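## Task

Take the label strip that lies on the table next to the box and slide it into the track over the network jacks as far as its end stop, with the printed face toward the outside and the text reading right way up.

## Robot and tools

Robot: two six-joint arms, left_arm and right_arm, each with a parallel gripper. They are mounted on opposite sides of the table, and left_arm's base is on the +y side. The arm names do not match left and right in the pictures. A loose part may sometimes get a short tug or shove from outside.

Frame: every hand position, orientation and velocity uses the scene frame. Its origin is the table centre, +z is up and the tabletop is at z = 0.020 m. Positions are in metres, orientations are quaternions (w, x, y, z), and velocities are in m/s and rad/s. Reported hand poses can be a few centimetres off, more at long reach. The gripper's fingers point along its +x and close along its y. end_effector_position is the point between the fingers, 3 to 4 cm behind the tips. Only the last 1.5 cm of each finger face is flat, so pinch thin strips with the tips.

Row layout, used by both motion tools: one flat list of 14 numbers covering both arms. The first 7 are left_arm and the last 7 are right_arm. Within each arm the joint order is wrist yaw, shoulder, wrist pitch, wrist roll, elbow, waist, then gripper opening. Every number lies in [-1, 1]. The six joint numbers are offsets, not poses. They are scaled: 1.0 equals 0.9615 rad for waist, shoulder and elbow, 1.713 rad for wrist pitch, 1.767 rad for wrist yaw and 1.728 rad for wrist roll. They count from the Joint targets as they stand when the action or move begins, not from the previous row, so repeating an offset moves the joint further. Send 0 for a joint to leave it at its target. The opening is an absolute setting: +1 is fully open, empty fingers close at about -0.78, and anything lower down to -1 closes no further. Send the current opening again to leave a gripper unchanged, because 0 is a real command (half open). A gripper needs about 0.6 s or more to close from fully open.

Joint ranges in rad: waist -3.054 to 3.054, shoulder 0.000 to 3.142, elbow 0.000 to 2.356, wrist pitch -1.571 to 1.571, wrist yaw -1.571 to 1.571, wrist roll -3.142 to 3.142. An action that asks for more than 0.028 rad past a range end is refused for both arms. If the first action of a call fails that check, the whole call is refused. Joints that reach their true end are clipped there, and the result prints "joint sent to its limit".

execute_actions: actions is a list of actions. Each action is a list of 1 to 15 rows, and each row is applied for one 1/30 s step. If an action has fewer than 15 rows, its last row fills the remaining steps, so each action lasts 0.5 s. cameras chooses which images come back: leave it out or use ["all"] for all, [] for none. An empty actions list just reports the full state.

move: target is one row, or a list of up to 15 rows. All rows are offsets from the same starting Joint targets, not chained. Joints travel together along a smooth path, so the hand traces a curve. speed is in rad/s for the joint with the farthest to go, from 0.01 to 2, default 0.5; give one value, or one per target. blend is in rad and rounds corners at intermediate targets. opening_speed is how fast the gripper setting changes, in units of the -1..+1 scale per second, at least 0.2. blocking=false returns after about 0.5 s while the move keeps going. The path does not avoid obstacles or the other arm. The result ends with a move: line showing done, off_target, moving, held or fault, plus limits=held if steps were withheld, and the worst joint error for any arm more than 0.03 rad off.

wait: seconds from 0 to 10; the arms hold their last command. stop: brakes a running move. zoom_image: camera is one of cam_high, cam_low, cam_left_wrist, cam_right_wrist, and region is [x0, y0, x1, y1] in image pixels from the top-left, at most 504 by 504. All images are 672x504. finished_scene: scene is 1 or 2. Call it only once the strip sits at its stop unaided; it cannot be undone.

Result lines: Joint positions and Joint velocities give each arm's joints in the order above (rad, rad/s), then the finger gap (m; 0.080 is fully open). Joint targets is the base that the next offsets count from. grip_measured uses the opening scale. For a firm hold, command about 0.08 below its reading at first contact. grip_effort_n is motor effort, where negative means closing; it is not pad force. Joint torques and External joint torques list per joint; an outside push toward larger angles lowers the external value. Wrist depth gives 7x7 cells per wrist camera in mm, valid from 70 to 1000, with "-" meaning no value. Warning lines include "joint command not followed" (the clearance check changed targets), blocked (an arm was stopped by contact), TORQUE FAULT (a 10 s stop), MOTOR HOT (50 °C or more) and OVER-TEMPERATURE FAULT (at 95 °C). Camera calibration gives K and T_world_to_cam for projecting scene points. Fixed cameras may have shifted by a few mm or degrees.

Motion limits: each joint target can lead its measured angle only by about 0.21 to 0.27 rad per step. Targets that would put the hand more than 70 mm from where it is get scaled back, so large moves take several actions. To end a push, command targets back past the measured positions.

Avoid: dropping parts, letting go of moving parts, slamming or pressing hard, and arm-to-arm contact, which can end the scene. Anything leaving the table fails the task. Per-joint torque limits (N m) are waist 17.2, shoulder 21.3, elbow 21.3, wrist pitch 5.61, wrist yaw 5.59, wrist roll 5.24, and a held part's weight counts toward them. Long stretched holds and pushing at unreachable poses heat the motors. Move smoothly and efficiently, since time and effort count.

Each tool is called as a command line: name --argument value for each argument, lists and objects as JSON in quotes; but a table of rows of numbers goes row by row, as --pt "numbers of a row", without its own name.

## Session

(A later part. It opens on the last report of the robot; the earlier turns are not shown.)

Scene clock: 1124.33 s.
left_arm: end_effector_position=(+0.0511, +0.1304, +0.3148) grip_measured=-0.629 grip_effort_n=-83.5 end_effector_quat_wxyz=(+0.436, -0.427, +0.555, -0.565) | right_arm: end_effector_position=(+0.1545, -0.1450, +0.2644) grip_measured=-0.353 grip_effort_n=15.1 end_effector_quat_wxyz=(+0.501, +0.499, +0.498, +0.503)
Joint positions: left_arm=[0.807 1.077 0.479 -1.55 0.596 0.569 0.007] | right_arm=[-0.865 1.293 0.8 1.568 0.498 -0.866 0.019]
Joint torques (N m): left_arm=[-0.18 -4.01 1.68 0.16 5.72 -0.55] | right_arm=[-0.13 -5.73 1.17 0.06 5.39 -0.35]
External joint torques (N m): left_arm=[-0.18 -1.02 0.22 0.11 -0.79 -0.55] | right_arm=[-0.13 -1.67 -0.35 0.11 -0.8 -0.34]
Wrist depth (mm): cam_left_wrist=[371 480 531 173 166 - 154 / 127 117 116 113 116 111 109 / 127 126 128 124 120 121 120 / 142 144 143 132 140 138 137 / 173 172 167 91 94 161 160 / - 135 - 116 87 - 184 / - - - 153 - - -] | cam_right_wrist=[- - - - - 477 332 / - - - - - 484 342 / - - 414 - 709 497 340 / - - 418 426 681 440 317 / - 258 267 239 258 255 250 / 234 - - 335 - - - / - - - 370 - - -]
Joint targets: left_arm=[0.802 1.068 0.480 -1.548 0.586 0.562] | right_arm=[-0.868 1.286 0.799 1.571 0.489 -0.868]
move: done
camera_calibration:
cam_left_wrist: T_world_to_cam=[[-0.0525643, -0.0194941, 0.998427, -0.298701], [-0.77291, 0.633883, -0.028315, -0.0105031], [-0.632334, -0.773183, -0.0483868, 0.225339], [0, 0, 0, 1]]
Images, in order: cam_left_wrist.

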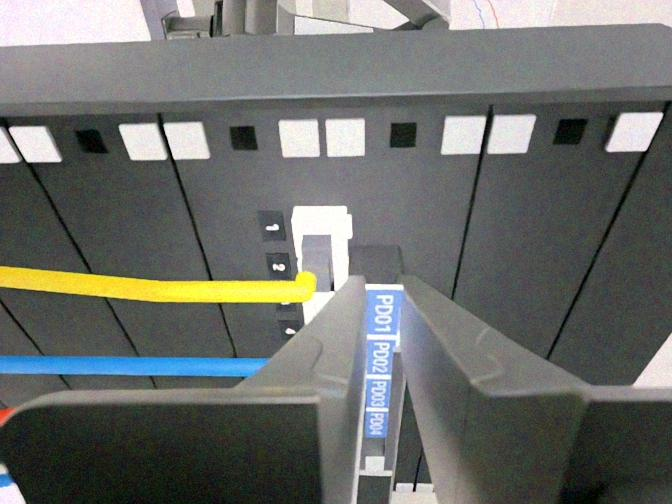

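move --target '[-0.0069,-0.0077,-0.0022,0.0,-0.0035,-0.0126,-0.72,0,0,0,0,0,0,-0.35]' --speed 0.03 --cameras '["cam_left_wrist"]'

zoom_image --camera "cam_left_wrist" --region '[340, 270, 420, 370]'

Scene clock: 1130.10 s.
left_arm: end_effector_position=(+0.0485, +0.1304, +0.3148) grip_measured=-0.629 grip_effort_n=-83.5 end_effector_quat_wxyz=(+0.436, -0.428, +0.554, -0.565) | right_arm: end_effector_position=(+0.1545, -0.1450, +0.2644) grip_measured=-0.353 grip_effort_n=14.7 end_effector_quat_wxyz=(+0.501, +0.499, +0.498, +0.503)
Joint positions: left_arm=[0.795 1.069 0.476 -1.55 0.593 0.558 0.007] | right_arm=[-0.865 1.293 0.8 1.568 0.498 -0.866 0.019]
Joint torques (N m): left_arm=[-0.19 -3.97 1.71 0.16 5.82 -0.66] | right_arm=[-0.12 -5.78 1.18 0.05 5.42 -0.29]
External joint torques (N m): left_arm=[-0.18 -1 0.23 0.11 -0.72 -0.68] | right_arm=[-0.13 -1.73 -0.35 0.1 -0.78 -0.26]
Wrist depth (mm): cam_left_wrist=[370 179 173 168 159 153 149 / 117 116 116 112 111 110 108 / 127 126 129 124 120 121 120 / 142 141 138 128 139 138 140 / 173 171 167 83 94 161 159 / - 134 - 116 87 - 183 / - - - 152 - - -] | cam_right_wrist=[- - - - - 480 333 / - - - - - 487 339 / - - 414 - 710 499 346 / - - 412 424 684 437 314 / - 257 269 238 257 255 251 / 235 - - 335 - - - / - - - 368 - - -]
Joint targets: left_arm=[0.790 1.061 0.477 -1.548 0.583 0.550] | right_arm=[-0.868 1.286 0.799 1.571 0.489 -0.868]
move: done
camera_calibration:
cam_left_wrist: T_world_to_cam=[[-0.0525536, -0.0195614, 0.998426, -0.298803], [-0.773635, 0.632998, -0.0283196, -0.0124377], [-0.631448, -0.773906, -0.0483997, 0.223752], [0, 0, 0, 1]]
Images, in order: cam_left_wrist.

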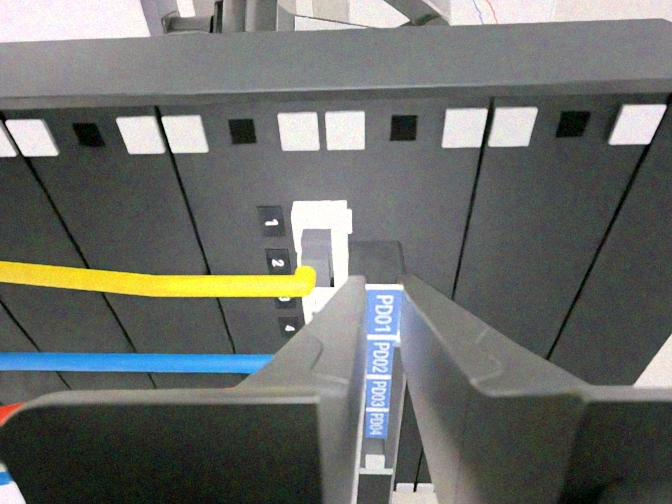

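Scaled by 5.040.

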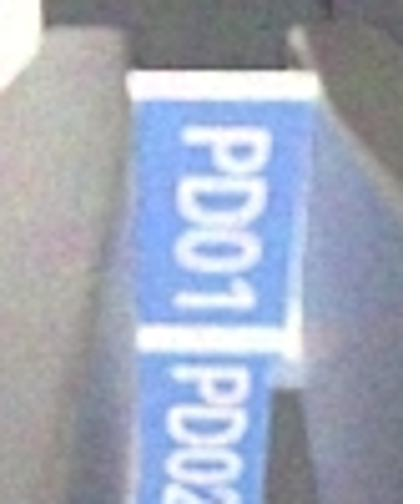

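move --target '[0,0,0,0,0,0,-0.44,0,0,0,0,0,0,-0.35]' --opening_speed 0.4 --cameras '["cam_left_wrist"]'

zoom_image --camera "cam_left_wrist" --region '[320, 250, 440, 450]'

Scene clock: 1166.97 s.
left_arm: end_effector_position=(+0.0474, +0.1302, +0.3147) grip_measured=-0.445 grip_effort_n=15.6 end_effector_quat_wxyz=(+0.436, -0.427, +0.555, -0.566) | right_arm: end_effector_position=(+0.1545, -0.1450, +0.2644) grip_measured=-0.353 grip_effort_n=15.1 end_effector_quat_wxyz=(+0.501, +0.499, +0.498, +0.503)
Joint positions: left_arm=[0.793 1.069 0.476 -1.55 0.592 0.554 0.015] | right_arm=[-0.865 1.293 0.8 1.568 0.498 -0.866 0.019]
Joint torques (N m): left_arm=[-0.12 -3.87 1.71 0.17 5.86 -0.35] | right_arm=[-0.13 -5.74 1.16 0.05 5.4 -0.33]
External joint torques (N m): left_arm=[-0.12 -0.83 0.22 0.12 -0.72 -0.35] | right_arm=[-0.12 -1.65 -0.38 0.1 -0.8 -0.34]
Wrist depth (mm): cam_left_wrist=[355 168 519 155 149 143 140 / 117 113 113 110 110 108 106 / 126 126 128 123 119 121 119 / 138 141 138 125 139 138 140 / 167 165 157 91 95 156 159 / - - - 115 87 - - / - - - 149 82 - -] | cam_right_wrist=[- - - - - 472 333 / - - - - - 483 339 / - - 418 - 711 499 344 / - - 412 421 669 441 316 / - 256 270 238 258 255 252 / 235 - - 331 - - - / - - - 372 - - -]
Joint targets: left_arm=[0.790 1.061 0.477 -1.548 0.582 0.550] | right_arm=[-0.868 1.286 0.799 1.571 0.489 -0.868]
move: done
camera_calibration:
cam_left_wrist: T_world_to_cam=[[-0.0525997, -0.0194419, 0.998426, -0.298828], [-0.772184, 0.634767, -0.0283201, -0.0134023], [-0.633218, -0.772459, -0.0484013, 0.222796], [0, 0, 0, 1]]
Images, in order: cam_left_wrist.

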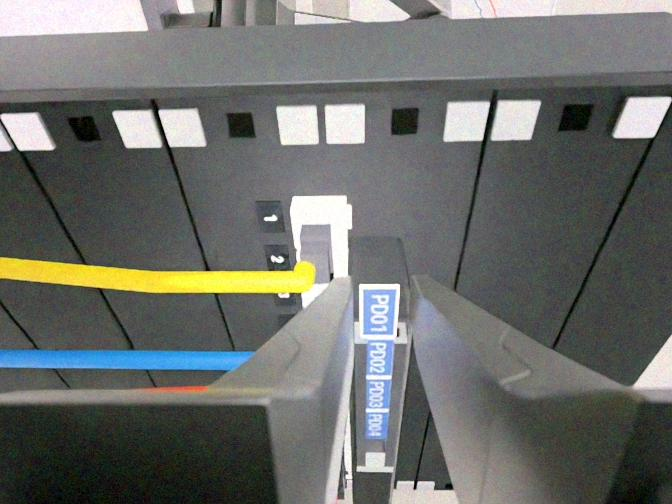

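Scaled by 2.520.

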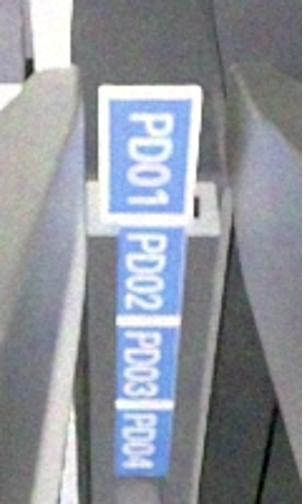

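move --pt "0.0048 0 0 0 0 0.0090 -0.44 0 0 0 0 0 0 -0.35" --pt "0.0348 -0.0911 -0.0281 0 -0.0410 0.0650 -0.44 0 0 0 0 0 0 -0.35" --speed 0.08 --cameras '["cam_left_wrist"]'

zoom_image --camera "cam_left_wrist" --region '[320, 250, 440, 450]'

Scene clock: 1177.13 s.
left_arm: end_effector_position=(+0.0476, +0.1502, +0.3154) grip_measured=-0.444 grip_effort_n=16.0 end_effector_quat_wxyz=(+0.436, -0.427, +0.554, -0.566) | right_arm: end_effector_position=(+0.1545, -0.1450, +0.2644) grip_measured=-0.353 grip_effort_n=15.1 end_effector_quat_wxyz=(+0.501, +0.499, +0.498, +0.503)
Joint positions: left_arm=[0.846 0.982 0.428 -1.55 0.555 0.608 0.015] | right_arm=[-0.865 1.293 0.8 1.568 0.498 -0.866 0.019]
Joint torques (N m): left_arm=[0.14 -3.46 1.61 0.15 5.65 0.42] | right_arm=[-0.14 -5.68 1.16 0.05 5.36 -0.32]
External joint torques (N m): left_arm=[0.14 -1.04 0.17 0.1 -0.86 0.42] | right_arm=[-0.14 -1.66 -0.36 0.11 -0.82 -0.34]
Wrist depth (mm): cam_left_wrist=[359 170 165 156 152 142 142 / 131 131 130 129 129 130 125 / 150 149 148 141 144 143 142 / 173 171 168 142 161 164 162 / 190 187 185 91 95 184 - / 236 - - 153 - - - / - - - 199 - - -] | cam_right_wrist=[- - - - - 477 334 / - - - - - 487 335 / - - 439 - 698 497 345 / - - 433 440 693 442 316 / - 256 270 240 260 255 252 / 236 - - 332 - - - / - - - 376 - - -]
Joint targets: left_arm=[0.851 0.973 0.428 -1.548 0.543 0.613] | right_arm=[-0.868 1.286 0.799 1.571 0.489 -0.868]
move: done
camera_calibration:
cam_left_wrist: T_world_to_cam=[[-0.0537979, -0.017571, 0.998397, -0.299354], [-0.772874, 0.633826, -0.0304909, -0.0251088], [-0.632275, -0.773276, -0.0476787, 0.238261], [0, 0, 0, 1]]
Images, in order: cam_left_wrist.

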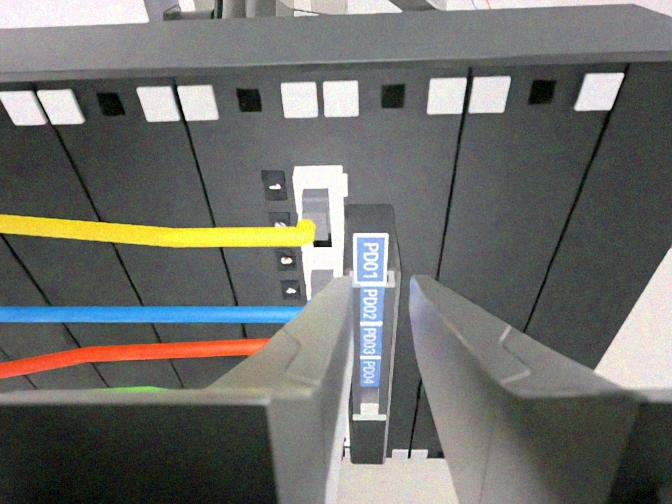

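Scaled by 2.520.

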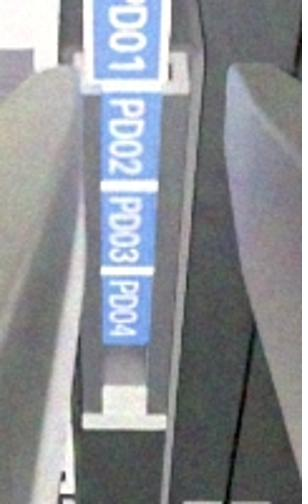

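move --target '[-0.351,-0.2514,-0.1367,0,-0.0085,-0.3747,-0.1125,0,0,0,0,0,0,-0.35]' --speed 0.3 --opening_speed 0.3 --cameras '["cam_left_wrist", "cam_low"]'

zoom_image --camera "cam_left_wrist" --region '[200, 150, 450, 450]'

Scene clock: 1204.20 s.
left_arm: end_effector_position=(+0.0151, +0.1619, +0.3328) grip_measured=-0.116 grip_effort_n=15.6 end_effector_quat_wxyz=(+0.505, -0.495, +0.494, -0.505) | right_arm: end_effector_position=(+0.1545, -0.1450, +0.2644) grip_measured=-0.353 grip_effort_n=15.1 end_effector_quat_wxyz=(+0.501, +0.499, +0.498, +0.503)
Joint positions: left_arm=[0.236 0.739 0.194 -1.55 0.547 0.256 0.03] | right_arm=[-0.865 1.293 0.8 1.568 0.498 -0.866 0.019]
Joint torques (N m): left_arm=[-0.18 -2 1.83 0.14 5.93 -0.32] | right_arm=[-0.15 -5.71 1.19 0.06 5.42 -0.35]
External joint torques (N m): left_arm=[-0.18 -0.7 0.23 0.09 -0.8 -0.31] | right_arm=[-0.15 -1.58 -0.35 0.11 -0.83 -0.37]
Wrist depth (mm): cam_left_wrist=[398 486 143 142 138 136 135 / 153 151 149 147 145 144 142 / 164 162 157 125 157 154 155 / 175 173 169 130 167 167 - / 191 186 77 142 178 176 753 / - - - 159 199 77 - / - - - 177 224 - -] | cam_right_wrist=[- - - - - 477 337 / - - - - - 487 339 / - - - - 701 499 343 / - - 469 481 684 440 316 / - 256 269 239 257 255 250 / 235 - - 334 - - - / - - - 373 - - -]
Joint targets: left_arm=[0.231 0.732 0.194 -1.548 0.535 0.252] | right_arm=[-0.868 1.286 0.799 1.571 0.489 -0.868]
move: done
camera_calibration:
cam_left_wrist: T_world_to_cam=[[-0.0469864, -0.030004, 0.998445, -0.316374], [-0.909295, 0.415047, -0.0303186, -0.0196808], [-0.413492, -0.909305, -0.046784, 0.246001], [0, 0, 0, 1]]
Images, in order: cam_low, cam_left_wrist.

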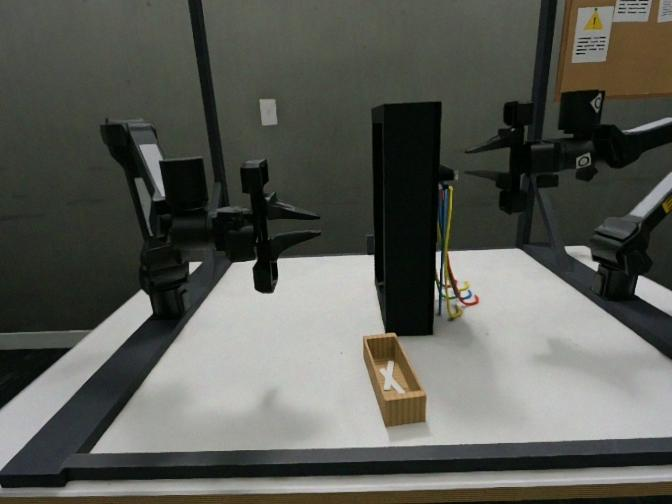

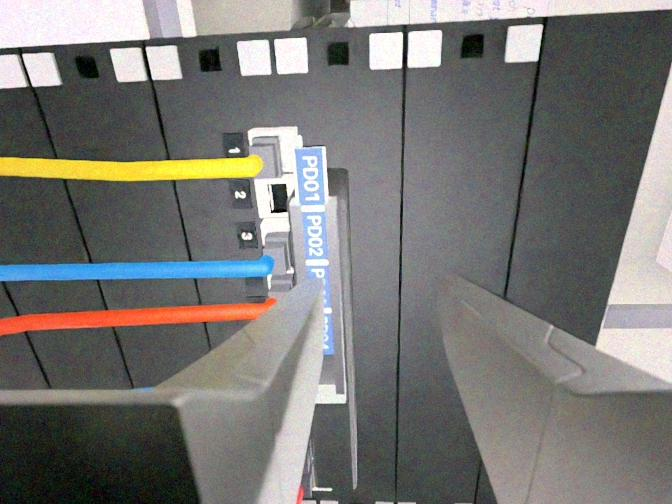

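Scaled by 1.680.

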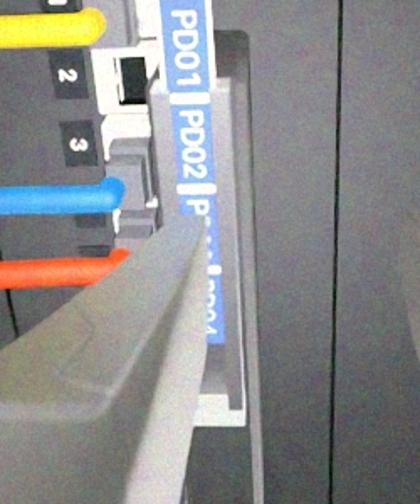

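zoom_image --camera "cam_left_wrist" --region '[290, 330, 370, 420]'

zoom_image --camera "cam_left_wrist" --region '[270, 140, 370, 240]'

Scaled by 5.600.

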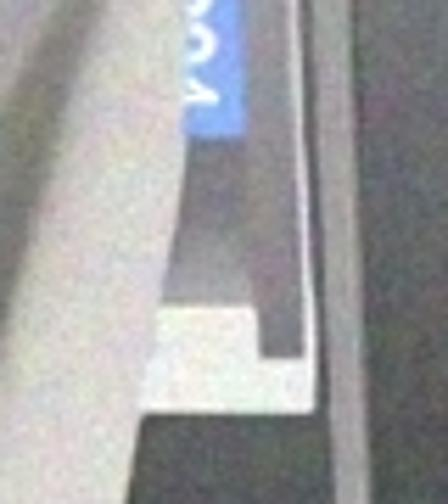

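Scaled by 5.040.

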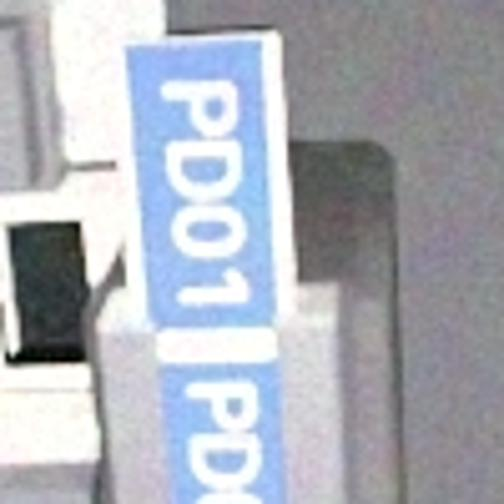

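move --target '[-0.0092,0.0773,0.030,0,0.0425,-0.0168,-0.1125,0,0,0,0,0,0,-0.35]' --speed 0.1 --cameras '["cam_left_wrist"]'

zoom_image --camera "cam_left_wrist" --region '[260, 180, 400, 320]'

Scene clock: 1251.87 s.
left_arm: end_effector_position=(+0.0155, +0.1499, +0.3308) grip_measured=-0.116 grip_effort_n=15.1 end_effector_quat_wxyz=(+0.506, -0.495, +0.495, -0.504) | right_arm: end_effector_position=(+0.1545, -0.1450, +0.2644) grip_measured=-0.353 grip_effort_n=15.1 end_effector_quat_wxyz=(+0.501, +0.499, +0.498, +0.503)
Joint positions: left_arm=[0.219 0.801 0.242 -1.55 0.557 0.24 0.03] | right_arm=[-0.865 1.293 0.8 1.568 0.498 -0.866 0.019]
Joint torques (N m): left_arm=[-0.16 -0.88 2.1 0.15 9.67 -0.34] | right_arm=[-0.12 -5.7 1.16 0.05 5.44 -0.36]
External joint torques (N m): left_arm=[-0.17 0.86 0.45 0.1 2.78 -0.33] | right_arm=[-0.13 -1.62 -0.37 0.11 -0.78 -0.35]
Wrist depth (mm): cam_left_wrist=[391 480 132 130 128 126 123 / 141 139 137 136 135 134 131 / 154 152 147 142 144 142 141 / 163 160 156 114 155 153 153 / 181 174 77 123 165 162 727 / - - - 141 184 77 - / - - - 159 208 - -] | cam_right_wrist=[- - - - - 478 335 / - - - - - 486 337 / - - - - 712 498 343 / - - 459 471 679 442 315 / - 257 268 240 258 255 251 / 234 - - 332 - - - / - - - 371 - - -]
Joint targets: left_arm=[0.215 0.806 0.246 -1.548 0.576 0.236] | right_arm=[-0.868 1.286 0.799 1.571 0.489 -0.868]
move: done
camera_calibration:
cam_left_wrist: T_world_to_cam=[[-0.0461145, -0.033732, 0.998366, -0.314103], [-0.909478, 0.414809, -0.0279936, -0.0151303], [-0.413187, -0.909283, -0.0498072, 0.236122], [0, 0, 0, 1]]
Images, in order: cam_left_wrist.

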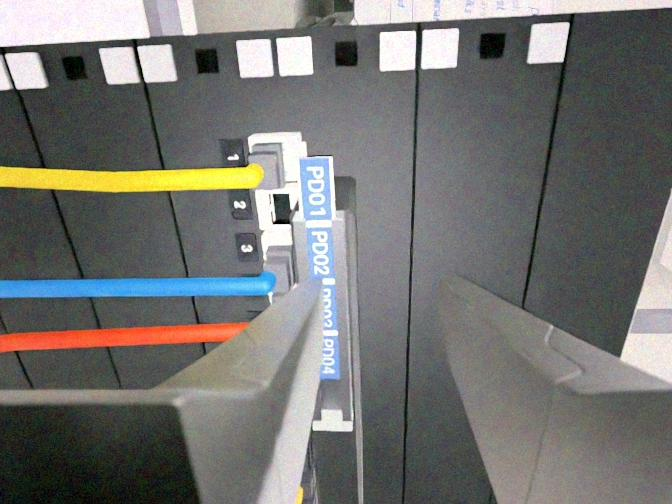

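Scaled by 3.600.

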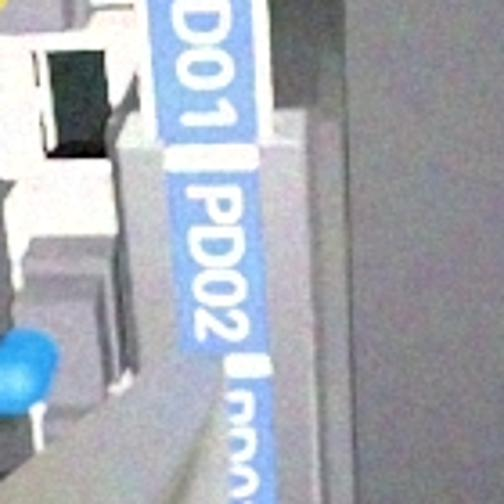

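move --target '[-0.0028,0.0215,0.0051,0,0.0125,-0.0052,-0.1125,0,0,0,0,0,0,-0.35]' --speed 0.05 --cameras '["cam_left_wrist"]'

zoom_image --camera "cam_left_wrist" --region '[270, 200, 370, 300]'

Scene clock: 1276.40 s.
left_arm: end_effector_position=(+0.0155, +0.1459, +0.3325) grip_measured=-0.116 grip_effort_n=16.0 end_effector_quat_wxyz=(+0.506, -0.495, +0.495, -0.504) | right_arm: end_effector_position=(+0.1545, -0.1450, +0.2644) grip_measured=-0.353 grip_effort_n=14.7 end_effector_quat_wxyz=(+0.501, +0.499, +0.498, +0.503)
Joint positions: left_arm=[0.214 0.822 0.251 -1.55 0.57 0.235 0.03] | right_arm=[-0.865 1.293 0.8 1.568 0.498 -0.866 0.019]
Joint torques (N m): left_arm=[-0.17 -1.04 2.09 0.16 9.65 -0.37] | right_arm=[-0.12 -5.69 1.17 0.05 5.42 -0.27]
External joint torques (N m): left_arm=[-0.17 0.76 0.45 0.11 2.81 -0.38] | right_arm=[-0.12 -1.6 -0.37 0.11 -0.78 -0.29]
Motor temperatures (°C): left_arm=[25 24 45 24 41 22] | right_arm=[24 27 37 26 28 23]
Heat: left arm: hottest wrist pitch 45 °C (+4.0 °C/min); right arm: hottest wrist pitch 37 °C (+0.0 °C/min).
Wrist depth (mm): cam_left_wrist=[389 130 128 127 124 122 119 / 137 136 132 132 131 128 127 / 143 145 142 138 141 138 137 / 160 157 154 112 150 149 148 / 172 169 77 119 161 158 164 / - - - 136 179 77 - / - - - 153 202 - -] | cam_right_wrist=[- - - - - 474 332 / - - - - - 485 341 / - - - - 710 498 343 / - - 453 465 679 445 319 / - 257 269 239 258 254 253 / 235 - - 333 - - - / - - - 374 - - -]
Joint targets: left_arm=[0.210 0.826 0.254 -1.548 0.588 0.231] | right_arm=[-0.868 1.286 0.799 1.571 0.489 -0.868]
move: done
camera_calibration:
cam_left_wrist: T_world_to_cam=[[-0.046207, -0.0333624, 0.998375, -0.315994], [-0.909475, 0.414798, -0.0282314, -0.0132626], [-0.413182, -0.909302, -0.0495088, 0.232504], [0, 0, 0, 1]]
Images, in order: cam_left_wrist.

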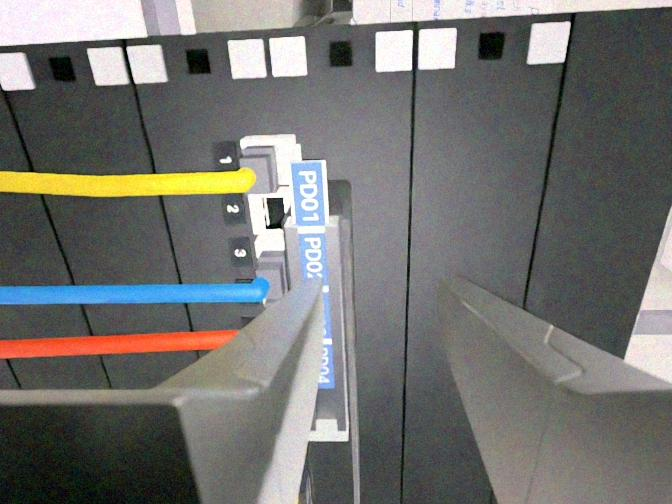

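Scaled by 5.040.

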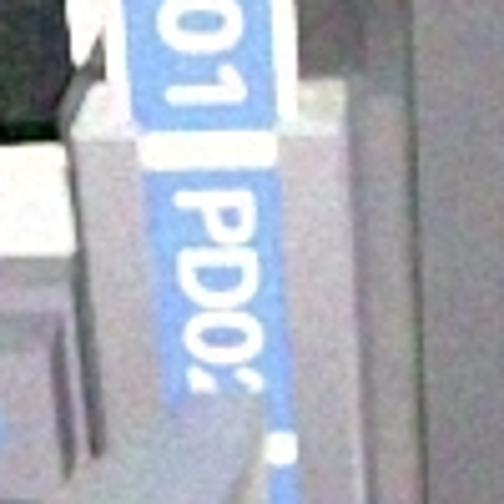

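move --target '[-0.0024,0.0187,0.0075,0,0.0054,-0.0044,-0.1125,0,0,0,0,0,0,-0.35]' --speed 0.04 --cameras '["cam_left_wrist"]'

zoom_image --camera "cam_left_wrist" --region '[270, 200, 370, 300]'

Scene clock: 1286.57 s.
left_arm: end_effector_position=(+0.0156, +0.1424, +0.3324) grip_measured=-0.116 grip_effort_n=15.6 end_effector_quat_wxyz=(+0.506, -0.495, +0.495, -0.504) | right_arm: end_effector_position=(+0.1545, -0.1450, +0.2644) grip_measured=-0.353 grip_effort_n=14.7 end_effector_quat_wxyz=(+0.501, +0.499, +0.498, +0.503)
Joint positions: left_arm=[0.21 0.84 0.263 -1.55 0.575 0.231 0.03] | right_arm=[-0.865 1.293 0.8 1.568 0.498 -0.866 0.019]
Joint torques (N m): left_arm=[-0.18 -1.12 2.1 0.16 9.6 -0.36] | right_arm=[-0.14 -5.69 1.19 0.06 5.43 -0.35]
External joint torques (N m): left_arm=[-0.18 0.69 0.51 0.11 2.88 -0.38] | right_arm=[-0.13 -1.62 -0.34 0.11 -0.75 -0.39]
Wrist depth (mm): cam_left_wrist=[396 125 125 123 120 119 116 / 133 132 130 129 127 126 124 / 139 140 116 135 137 135 133 / 157 154 152 108 147 145 144 / 170 165 77 115 156 153 158 / - - - 131 175 77 - / - - - 148 196 - -] | cam_right_wrist=[- - - - - 483 334 / - - - - - 482 340 / - - - - 714 492 345 / - - 450 461 671 437 316 / - 256 267 238 259 254 252 / 235 - - 333 - - - / - - - 373 - - -]
Joint targets: left_arm=[0.205 0.844 0.267 -1.548 0.593 0.227] | right_arm=[-0.868 1.286 0.799 1.571 0.489 -0.868]
move: done
camera_calibration:
cam_left_wrist: T_world_to_cam=[[-0.0462146, -0.033364, 0.998374, -0.316027], [-0.909475, 0.414798, -0.0282376, -0.0117512], [-0.413182, -0.909302, -0.0495135, 0.229345], [0, 0, 0, 1]]
Images, in order: cam_left_wrist.

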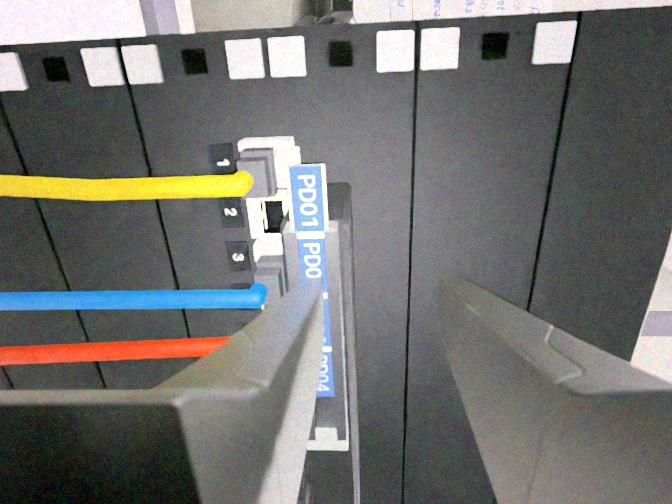

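Scaled by 5.040.

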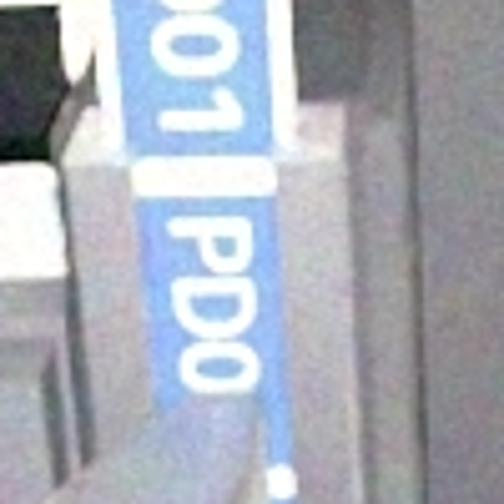

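move --target '[-0.0007,0.0054,0.0012,0,0.0033,-0.0013,-0.1125,0,0,0,0,0,0,-0.35]' --speed 0.03 --cameras '["cam_left_wrist"]'

zoom_image --camera "cam_left_wrist" --region '[270, 200, 370, 300]'

Scene clock: 1298.03 s.
left_arm: end_effector_position=(+0.0155, +0.1413, +0.3329) grip_measured=-0.116 grip_effort_n=16.0 end_effector_quat_wxyz=(+0.506, -0.495, +0.495, -0.504) | right_arm: end_effector_position=(+0.1545, -0.1450, +0.2644) grip_measured=-0.353 grip_effort_n=15.1 end_effector_quat_wxyz=(+0.501, +0.499, +0.498, +0.503)
Joint positions: left_arm=[0.209 0.845 0.265 -1.55 0.578 0.23 0.03] | right_arm=[-0.865 1.293 0.8 1.568 0.498 -0.866 0.019]
Joint torques (N m): left_arm=[-0.18 -1.19 2.08 0.16 9.67 -0.31] | right_arm=[-0.13 -5.68 1.17 0.07 5.42 -0.33]
External joint torques (N m): left_arm=[-0.18 0.73 0.47 0.11 2.88 -0.33] | right_arm=[-0.13 -1.64 -0.34 0.12 -0.75 -0.33]
Wrist depth (mm): cam_left_wrist=[393 125 123 122 119 118 115 / 132 131 129 128 127 124 123 / - 139 117 134 135 135 132 / 155 152 150 107 145 144 143 / 170 130 77 114 155 152 158 / - - - 127 173 77 - / - - - 146 196 - -] | cam_right_wrist=[- - - - - 476 333 / - - - - - 485 340 / - - - - 693 491 343 / - - 451 462 679 443 316 / - 256 267 238 259 254 251 / 234 - - 335 - - - / - - - 378 - - -]
Joint targets: left_arm=[0.204 0.850 0.269 -1.548 0.596 0.226] | right_arm=[-0.868 1.286 0.799 1.571 0.489 -0.868]
move: done
camera_calibration:
cam_left_wrist: T_world_to_cam=[[-0.0462294, -0.0333468, 0.998374, -0.316525], [-0.909317, 0.415145, -0.0282393, -0.0114224], [-0.413529, -0.909144, -0.0495147, 0.228344], [0, 0, 0, 1]]
Images, in order: cam_left_wrist.

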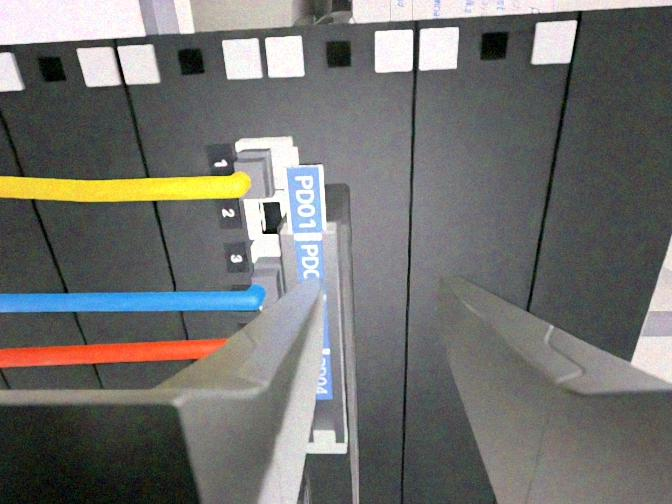

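Scaled by 5.040.

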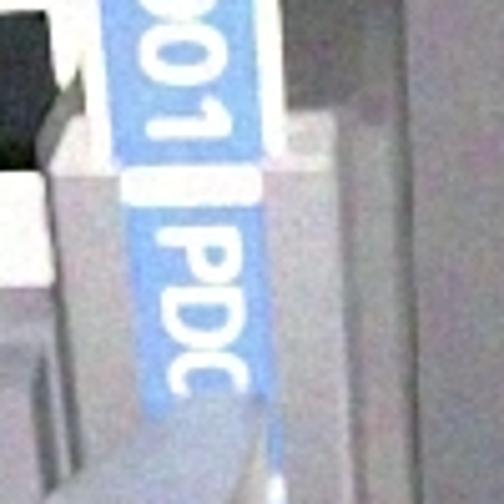

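move --target '[-0.0009,0.0064,0.0025,0,0.0020,-0.0016,-0.1125,0,0,0,0,0,0,-0.35]' --speed 0.03 --cameras '["cam_left_wrist"]'

zoom_image --camera "cam_left_wrist" --region '[270, 200, 370, 300]'

Scene clock: 1305.30 s.
left_arm: end_effector_position=(+0.0154, +0.1406, +0.3327) grip_measured=-0.116 grip_effort_n=15.6 end_effector_quat_wxyz=(+0.506, -0.495, +0.495, -0.504) | right_arm: end_effector_position=(+0.1545, -0.1450, +0.2644) grip_measured=-0.353 grip_effort_n=15.1 end_effector_quat_wxyz=(+0.501, +0.499, +0.498, +0.503)
Joint positions: left_arm=[0.208 0.849 0.268 -1.55 0.579 0.229 0.03] | right_arm=[-0.865 1.293 0.8 1.568 0.498 -0.866 0.019]
Joint torques (N m): left_arm=[-0.2 -0.87 2.26 0.15 9.83 -0.32] | right_arm=[-0.13 -5.67 1.17 0.06 5.41 -0.32]
External joint torques (N m): left_arm=[-0.21 1.06 0.63 0.1 3.03 -0.3] | right_arm=[-0.13 -1.56 -0.37 0.11 -0.82 -0.34]
Wrist depth (mm): cam_left_wrist=[395 125 123 122 118 118 115 / 131 131 128 127 126 124 122 / 140 139 117 133 134 134 131 / 154 152 149 106 146 144 142 / 170 130 77 113 154 151 157 / - - - 126 171 77 - / - - - 145 194 - -] | cam_right_wrist=[- - - - - 478 334 / - - - - - 486 336 / - - - - 704 490 343 / - - 450 462 680 445 315 / - 257 268 238 258 254 252 / 234 - - 334 - - - / - - - 372 - - -]
Joint targets: left_arm=[0.203 0.856 0.273 -1.548 0.598 0.224] | right_arm=[-0.868 1.286 0.799 1.571 0.489 -0.868]
move: done
camera_calibration:
cam_left_wrist: T_world_to_cam=[[-0.0461644, -0.033702, 0.998365, -0.316346], [-0.909161, 0.415503, -0.0280133, -0.0113656], [-0.413879, -0.908967, -0.049822, 0.227753], [0, 0, 0, 1]]
Images, in order: cam_left_wrist.

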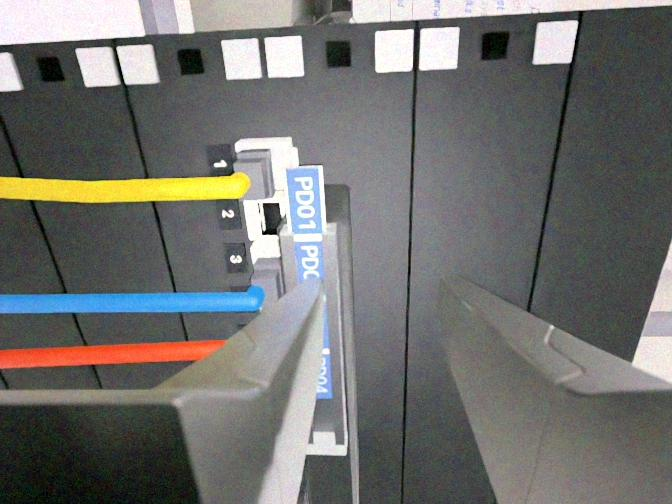

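Scaled by 5.040.

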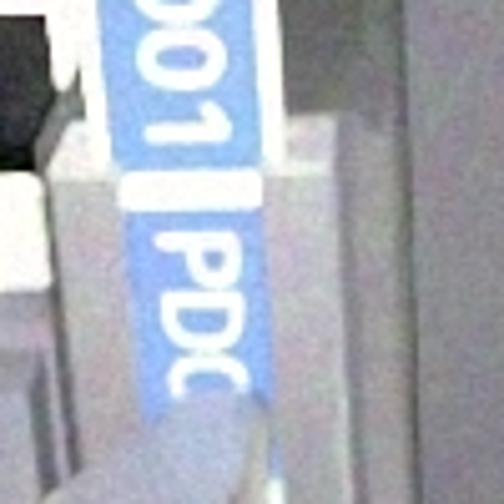

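move --target '[-0.0102,0.0020,0.0010,0,0,-0.0187,-0.1125,0,0,0,0,0,0,-0.35]' --speed 0.03 --cameras '["cam_left_wrist"]'

zoom_image --camera "cam_left_wrist" --region '[270, 150, 370, 300]'

zoom_image --camera "cam_left_wrist" --region '[280, 330, 380, 470]'

Scene clock: 1320.13 s.
left_arm: end_effector_position=(+0.0141, +0.1402, +0.3327) grip_measured=-0.116 grip_effort_n=14.7 end_effector_quat_wxyz=(+0.507, -0.496, +0.494, -0.503) | right_arm: end_effector_position=(+0.1545, -0.1450, +0.2644) grip_measured=-0.353 grip_effort_n=14.7 end_effector_quat_wxyz=(+0.501, +0.499, +0.498, +0.503)
Joint positions: left_arm=[0.189 0.849 0.268 -1.55 0.579 0.215 0.03] | right_arm=[-0.865 1.293 0.8 1.568 0.498 -0.866 0.019]
Joint torques (N m): left_arm=[-0.13 -0.58 2.42 0.16 9.78 -0.71] | right_arm=[-0.13 -5.74 1.17 0.07 5.39 -0.38]
External joint torques (N m): left_arm=[-0.13 1.3 0.81 0.11 3.03 -0.72] | right_arm=[-0.13 -1.65 -0.36 0.12 -0.82 -0.38]
Wrist depth (mm): cam_left_wrist=[394 125 123 122 118 119 116 / 132 131 128 128 127 124 123 / 140 139 117 133 135 134 132 / 154 153 149 106 145 143 142 / 168 129 77 113 154 151 156 / - - - 125 170 77 - / - - - 144 192 - -] | cam_right_wrist=[- - - - - 477 336 / - - - - - 484 337 / - - - - 703 496 341 / - - 458 465 683 440 313 / - 257 269 239 258 255 251 / 235 - - 332 - - - / - - - 372 - - -]
Joint targets: left_arm=[0.185 0.858 0.275 -1.548 0.598 0.206] | right_arm=[-0.868 1.286 0.799 1.571 0.489 -0.868]
move: done
camera_calibration:
cam_left_wrist: T_world_to_cam=[[-0.0460132, -0.0339745, 0.998363, -0.316386], [-0.911522, 0.410294, -0.0280484, -0.0116424], [-0.408669, -0.91132, -0.0498474, 0.227042], [0, 0, 0, 1]]
Images, in order: cam_left_wrist.

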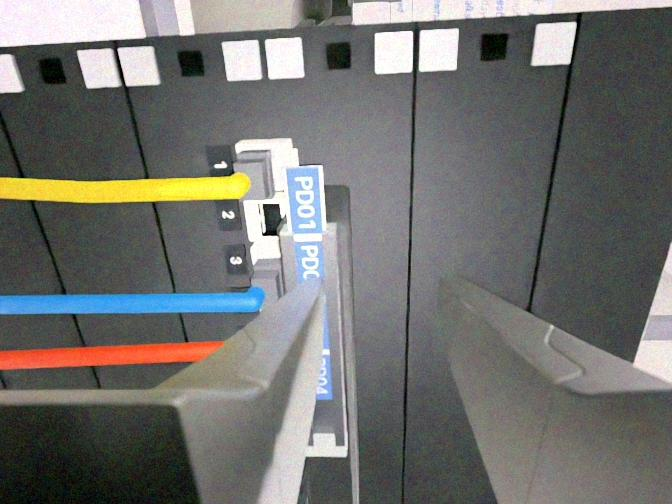

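Scaled by 3.360.

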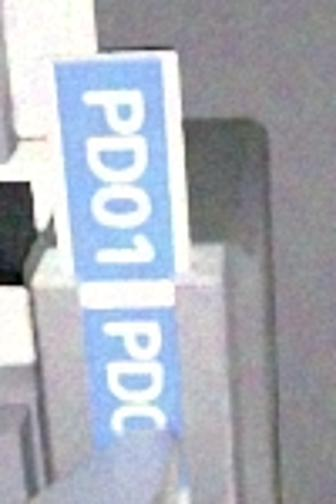

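Scaled by 3.600.

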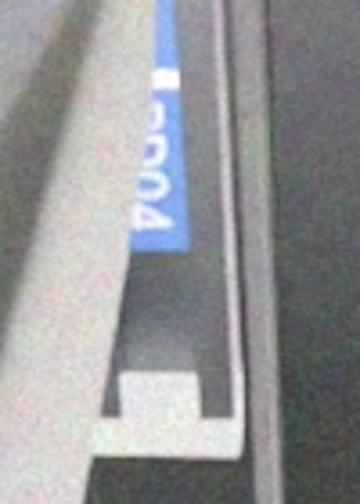

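move --target '[-0.0102,0.0,0.0,0,0,-0.0187,-0.1125,0,0,0,0,0,0,-0.35]' --speed 0.03 --cameras '["cam_left_wrist"]'

zoom_image --camera "cam_left_wrist" --region '[270, 150, 370, 300]'

zoom_image --camera "cam_left_wrist" --region '[280, 330, 380, 470]'

Scene clock: 1328.07 s.
left_arm: end_effector_position=(+0.0128, +0.1398, +0.3325) grip_measured=-0.116 grip_effort_n=14.7 end_effector_quat_wxyz=(+0.509, -0.497, +0.492, -0.501) | right_arm: end_effector_position=(+0.1545, -0.1450, +0.2644) grip_measured=-0.353 grip_effort_n=14.7 end_effector_quat_wxyz=(+0.501, +0.499, +0.498, +0.503)
Joint positions: left_arm=[0.167 0.848 0.266 -1.55 0.579 0.2 0.03] | right_arm=[-0.865 1.293 0.8 1.568 0.498 -0.866 0.019]
Joint torques (N m): left_arm=[-0.04 -0.56 2.53 0.14 9.79 -0.93] | right_arm=[-0.13 -5.77 1.16 0.06 5.38 -0.3]
External joint torques (N m): left_arm=[-0.04 1.35 0.91 0.09 3.02 -0.93] | right_arm=[-0.13 -1.7 -0.37 0.11 -0.8 -0.31]
Wrist depth (mm): cam_left_wrist=[390 475 125 122 119 119 116 / 132 131 129 127 127 125 123 / 140 139 117 133 135 134 131 / 154 152 148 106 145 144 141 / 167 130 77 113 154 151 155 / - - - 127 170 77 - / - - - 143 190 - -] | cam_right_wrist=[- - - - - 479 333 / - - - - - 482 338 / - - - - 717 497 342 / - - 455 465 683 447 317 / - 258 267 239 258 255 252 / 235 - - 333 - - - / - - - 372 - - -]
Joint targets: left_arm=[0.167 0.858 0.275 -1.548 0.598 0.188] | right_arm=[-0.868 1.286 0.799 1.571 0.489 -0.868]
move: done
camera_calibration:
cam_left_wrist: T_world_to_cam=[[-0.0459884, -0.0354454, 0.998313, -0.316017], [-0.914465, 0.403709, -0.0277921, -0.0117906], [-0.402043, -0.914201, -0.0509795, 0.22687], [0, 0, 0, 1]]
Images, in order: cam_left_wrist.

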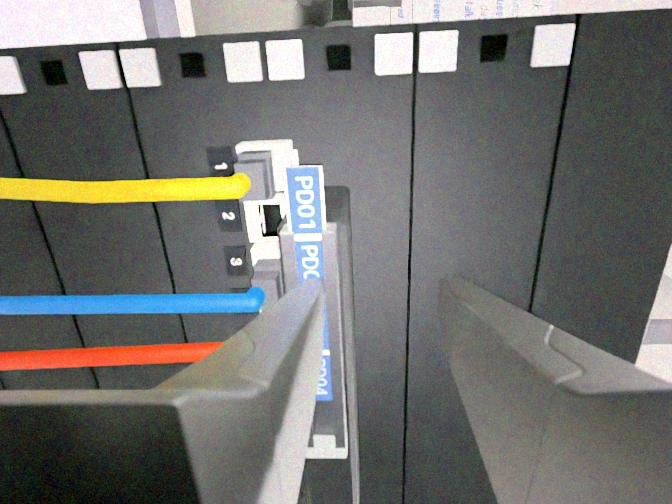

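Scaled by 3.360.

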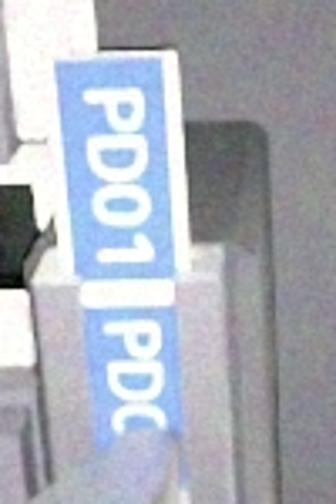

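Scaled by 3.600.

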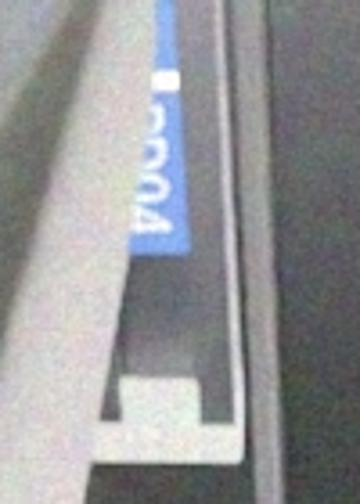

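zoom_image --camera "cam_left_wrist" --region '[120, 0, 360, 100]'

Scaled by 2.100.

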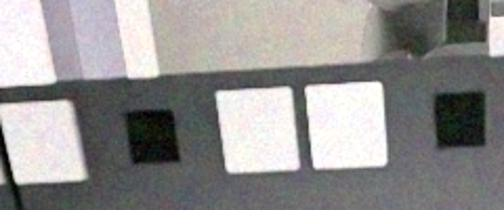

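move --target '[-0.0102,0.0,0.0,0,0,-0.0187,-0.1125,0,0,0,0,0,0,-0.35]' --speed 0.03 --cameras '["cam_left_wrist", "cam_high"]'

zoom_image --camera "cam_left_wrist" --region '[120, 0, 360, 100]'

zoom_image --camera "cam_left_wrist" --region '[270, 150, 370, 300]'

zoom_image --camera "cam_left_wrist" --region '[280, 330, 380, 470]'

Scene clock: 1370.27 s.
left_arm: end_effector_position=(+0.0116, +0.1396, +0.3325) grip_measured=-0.115 grip_effort_n=13.3 end_effector_quat_wxyz=(+0.512, -0.499, +0.490, -0.499) | right_arm: end_effector_position=(+0.1545, -0.1450, +0.2644) grip_measured=-0.353 grip_effort_n=15.1 end_effector_quat_wxyz=(+0.501, +0.499, +0.498, +0.503)
Joint positions: left_arm=[0.144 0.847 0.265 -1.55 0.579 0.186 0.03] | right_arm=[-0.865 1.293 0.8 1.568 0.498 -0.866 0.019]
Joint torques (N m): left_arm=[0.11 -0.38 2.66 0.14 9.79 -1.23] | right_arm=[-0.13 -5.73 1.16 0.06 5.45 -0.29]
External joint torques (N m): left_arm=[0.11 1.54 1.04 0.09 2.98 -1.23] | right_arm=[-0.13 -1.62 -0.38 0.11 -0.78 -0.28]
Motor temperatures (°C): left_arm=[25 23 53 24 48 22] | right_arm=[24 27 37 26 28 23]
Heat: left arm: hottest wrist pitch 53 °C (+7.1 °C/min); right arm: hottest wrist pitch 37 °C (+0.0 °C/min). Fold the left arm in close to its base, or ease its load, before you think long.
Wrist depth (mm): cam_left_wrist=[392 480 125 123 121 119 117 / 133 132 129 128 127 125 123 / 140 140 118 135 135 134 132 / 154 152 148 106 145 144 142 / 168 161 77 112 153 150 154 / - - - 124 169 77 - / - - - 142 189 - -] | cam_right_wrist=[- - - - - 474 334 / - - - - - 483 341 / - - - - 695 496 342 / - - 449 465 681 442 316 / - 256 267 238 259 255 250 / 234 - - 331 - - - / - - - 373 - - -]
Joint targets: left_arm=[0.149 0.858 0.275 -1.548 0.598 0.170] | right_arm=[-0.868 1.286 0.799 1.571 0.489 -0.868]
MOTOR HOT: the wrist pitch of the left arm reports 53 °C; the controller stops that arm at 95 °C. To cool a motor, set the load down, stop pushing, or move to a pose that needs little force.
move: done
camera_calibration:
cam_left_wrist: T_world_to_cam=[[-0.0460829, -0.0362277, 0.99828, -0.315958], [-0.917809, 0.396033, -0.0279961, -0.011578], [-0.394338, -0.917521, -0.0515005, 0.226801], [0, 0, 0, 1]]
Images, in order: cam_high, cam_left_wrist.

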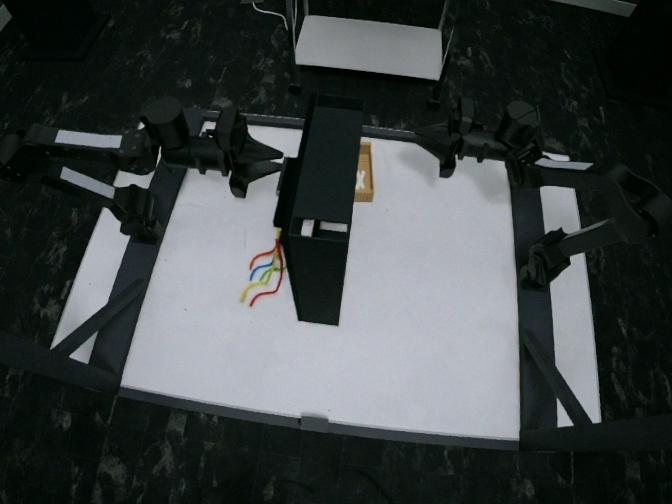

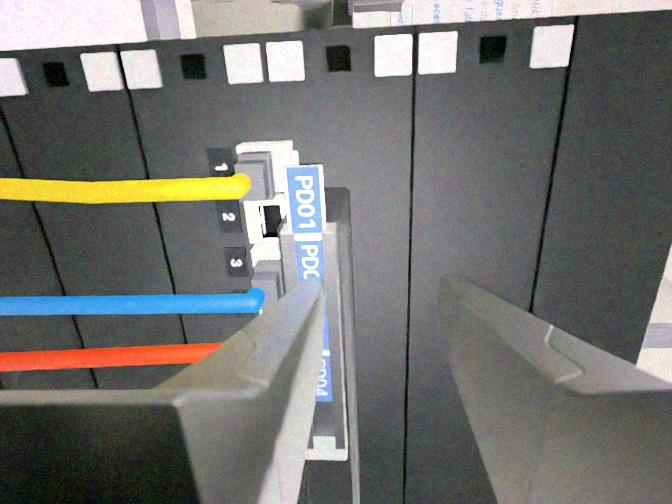

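Scaled by 2.100.

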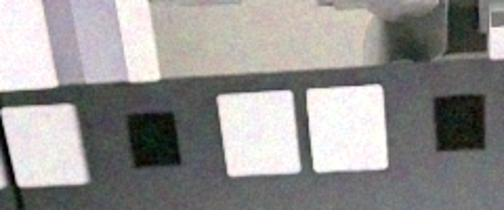

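Scaled by 3.360.

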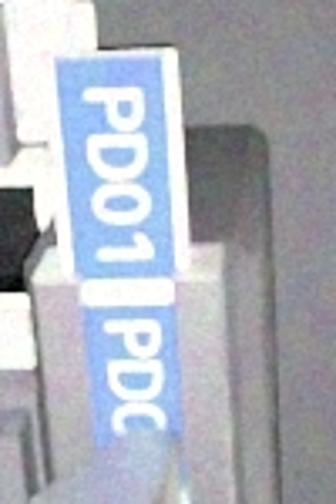

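Scaled by 3.600.

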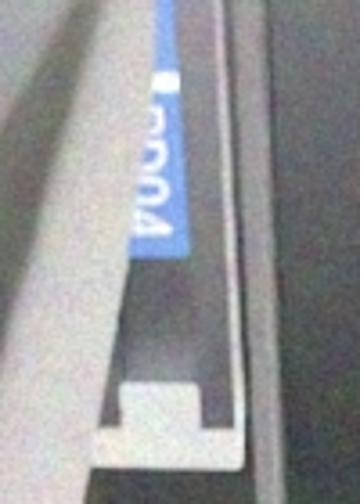

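move --target '[0.0,0.0,0.0,0,0,-0.0187,-0.1125,0,0,0,0,0,0,-0.35]' --speed 0.03 --cameras '["cam_left_wrist"]'

zoom_image --camera "cam_left_wrist" --region '[270, 150, 370, 300]'

zoom_image --camera "cam_left_wrist" --region '[280, 330, 380, 470]'

Scene clock: 1408.70 s.
left_arm: end_effector_position=(+0.0098, +0.1394, +0.3325) grip_measured=-0.115 grip_effort_n=13.7 end_effector_quat_wxyz=(+0.512, -0.499, +0.490, -0.499) | right_arm: end_effector_position=(+0.1545, -0.1450, +0.2644) grip_measured=-0.353 grip_effort_n=15.1 end_effector_quat_wxyz=(+0.501, +0.499, +0.498, +0.503)
Joint positions: left_arm=[0.134 0.847 0.264 -1.549 0.579 0.175 0.03] | right_arm=[-0.865 1.293 0.8 1.568 0.498 -0.866 0.019]
Joint torques (N m): left_arm=[0.42 -0.28 2.7 0.11 9.83 -1.89] | right_arm=[-0.13 -5.74 1.16 0.05 5.39 -0.33]
External joint torques (N m): left_arm=[0.42 1.6 1.09 0.06 3.07 -1.89] | right_arm=[-0.14 -1.67 -0.37 0.1 -0.84 -0.31]
Heat: left arm: hottest wrist pitch 56 °C (+4.0 °C/min); right arm: hottest wrist pitch 37 °C (+0.0 °C/min). Fold the left arm in close to its base, or ease its load, before you think long.
Wrist depth (mm): cam_left_wrist=[392 507 125 123 122 120 117 / 133 132 129 129 127 125 124 / 140 140 120 134 135 135 132 / 154 152 148 106 145 144 142 / 167 161 77 112 153 150 154 / - - - 124 169 77 - / - - - 142 187 - -] | cam_right_wrist=[- - - - - 476 336 / - - - - - 485 339 / - - - - 703 497 342 / - - 447 468 684 443 317 / - 255 269 239 258 255 251 / 234 - - 334 - - - / - - - 373 - - -]
Joint targets: left_arm=[0.149 0.858 0.275 -1.548 0.598 0.152] | right_arm=[-0.868 1.286 0.799 1.571 0.489 -0.868]
MOTOR HOT: still on. The wrist pitch of the left arm reports 56 °C.
move: done
camera_calibration:
cam_left_wrist: T_world_to_cam=[[-0.0469088, -0.0362148, 0.998242, -0.316062], [-0.917483, 0.396736, -0.0287208, -0.0130661], [-0.394999, -0.917218, -0.0518369, 0.225946], [0, 0, 0, 1]]
Images, in order: cam_left_wrist.

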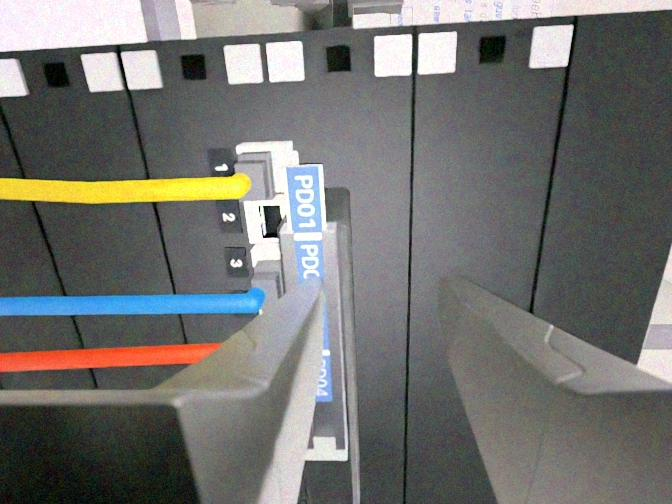

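Scaled by 3.360.

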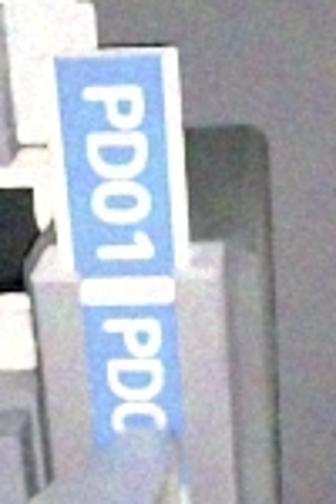

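Scaled by 3.600.

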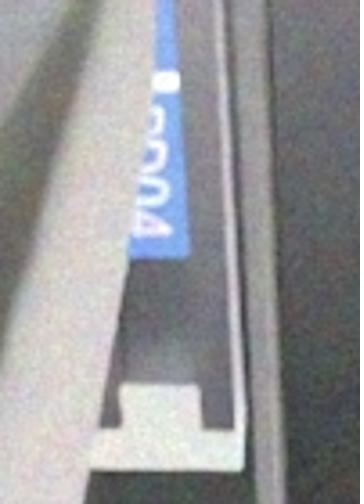

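zoom_image --camera "cam_left_wrist" --region '[120, 0, 360, 100]'

zoom_image --camera "cam_left_wrist" --region '[572, 150, 672, 400]'

Scaled by 2.100.

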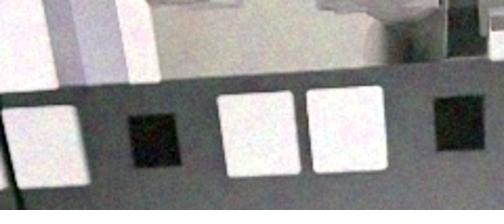

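Scaled by 2.016.

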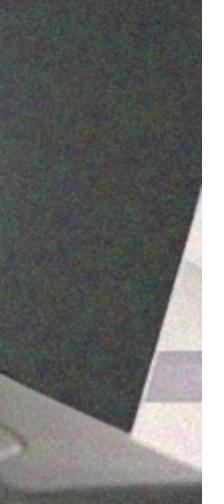

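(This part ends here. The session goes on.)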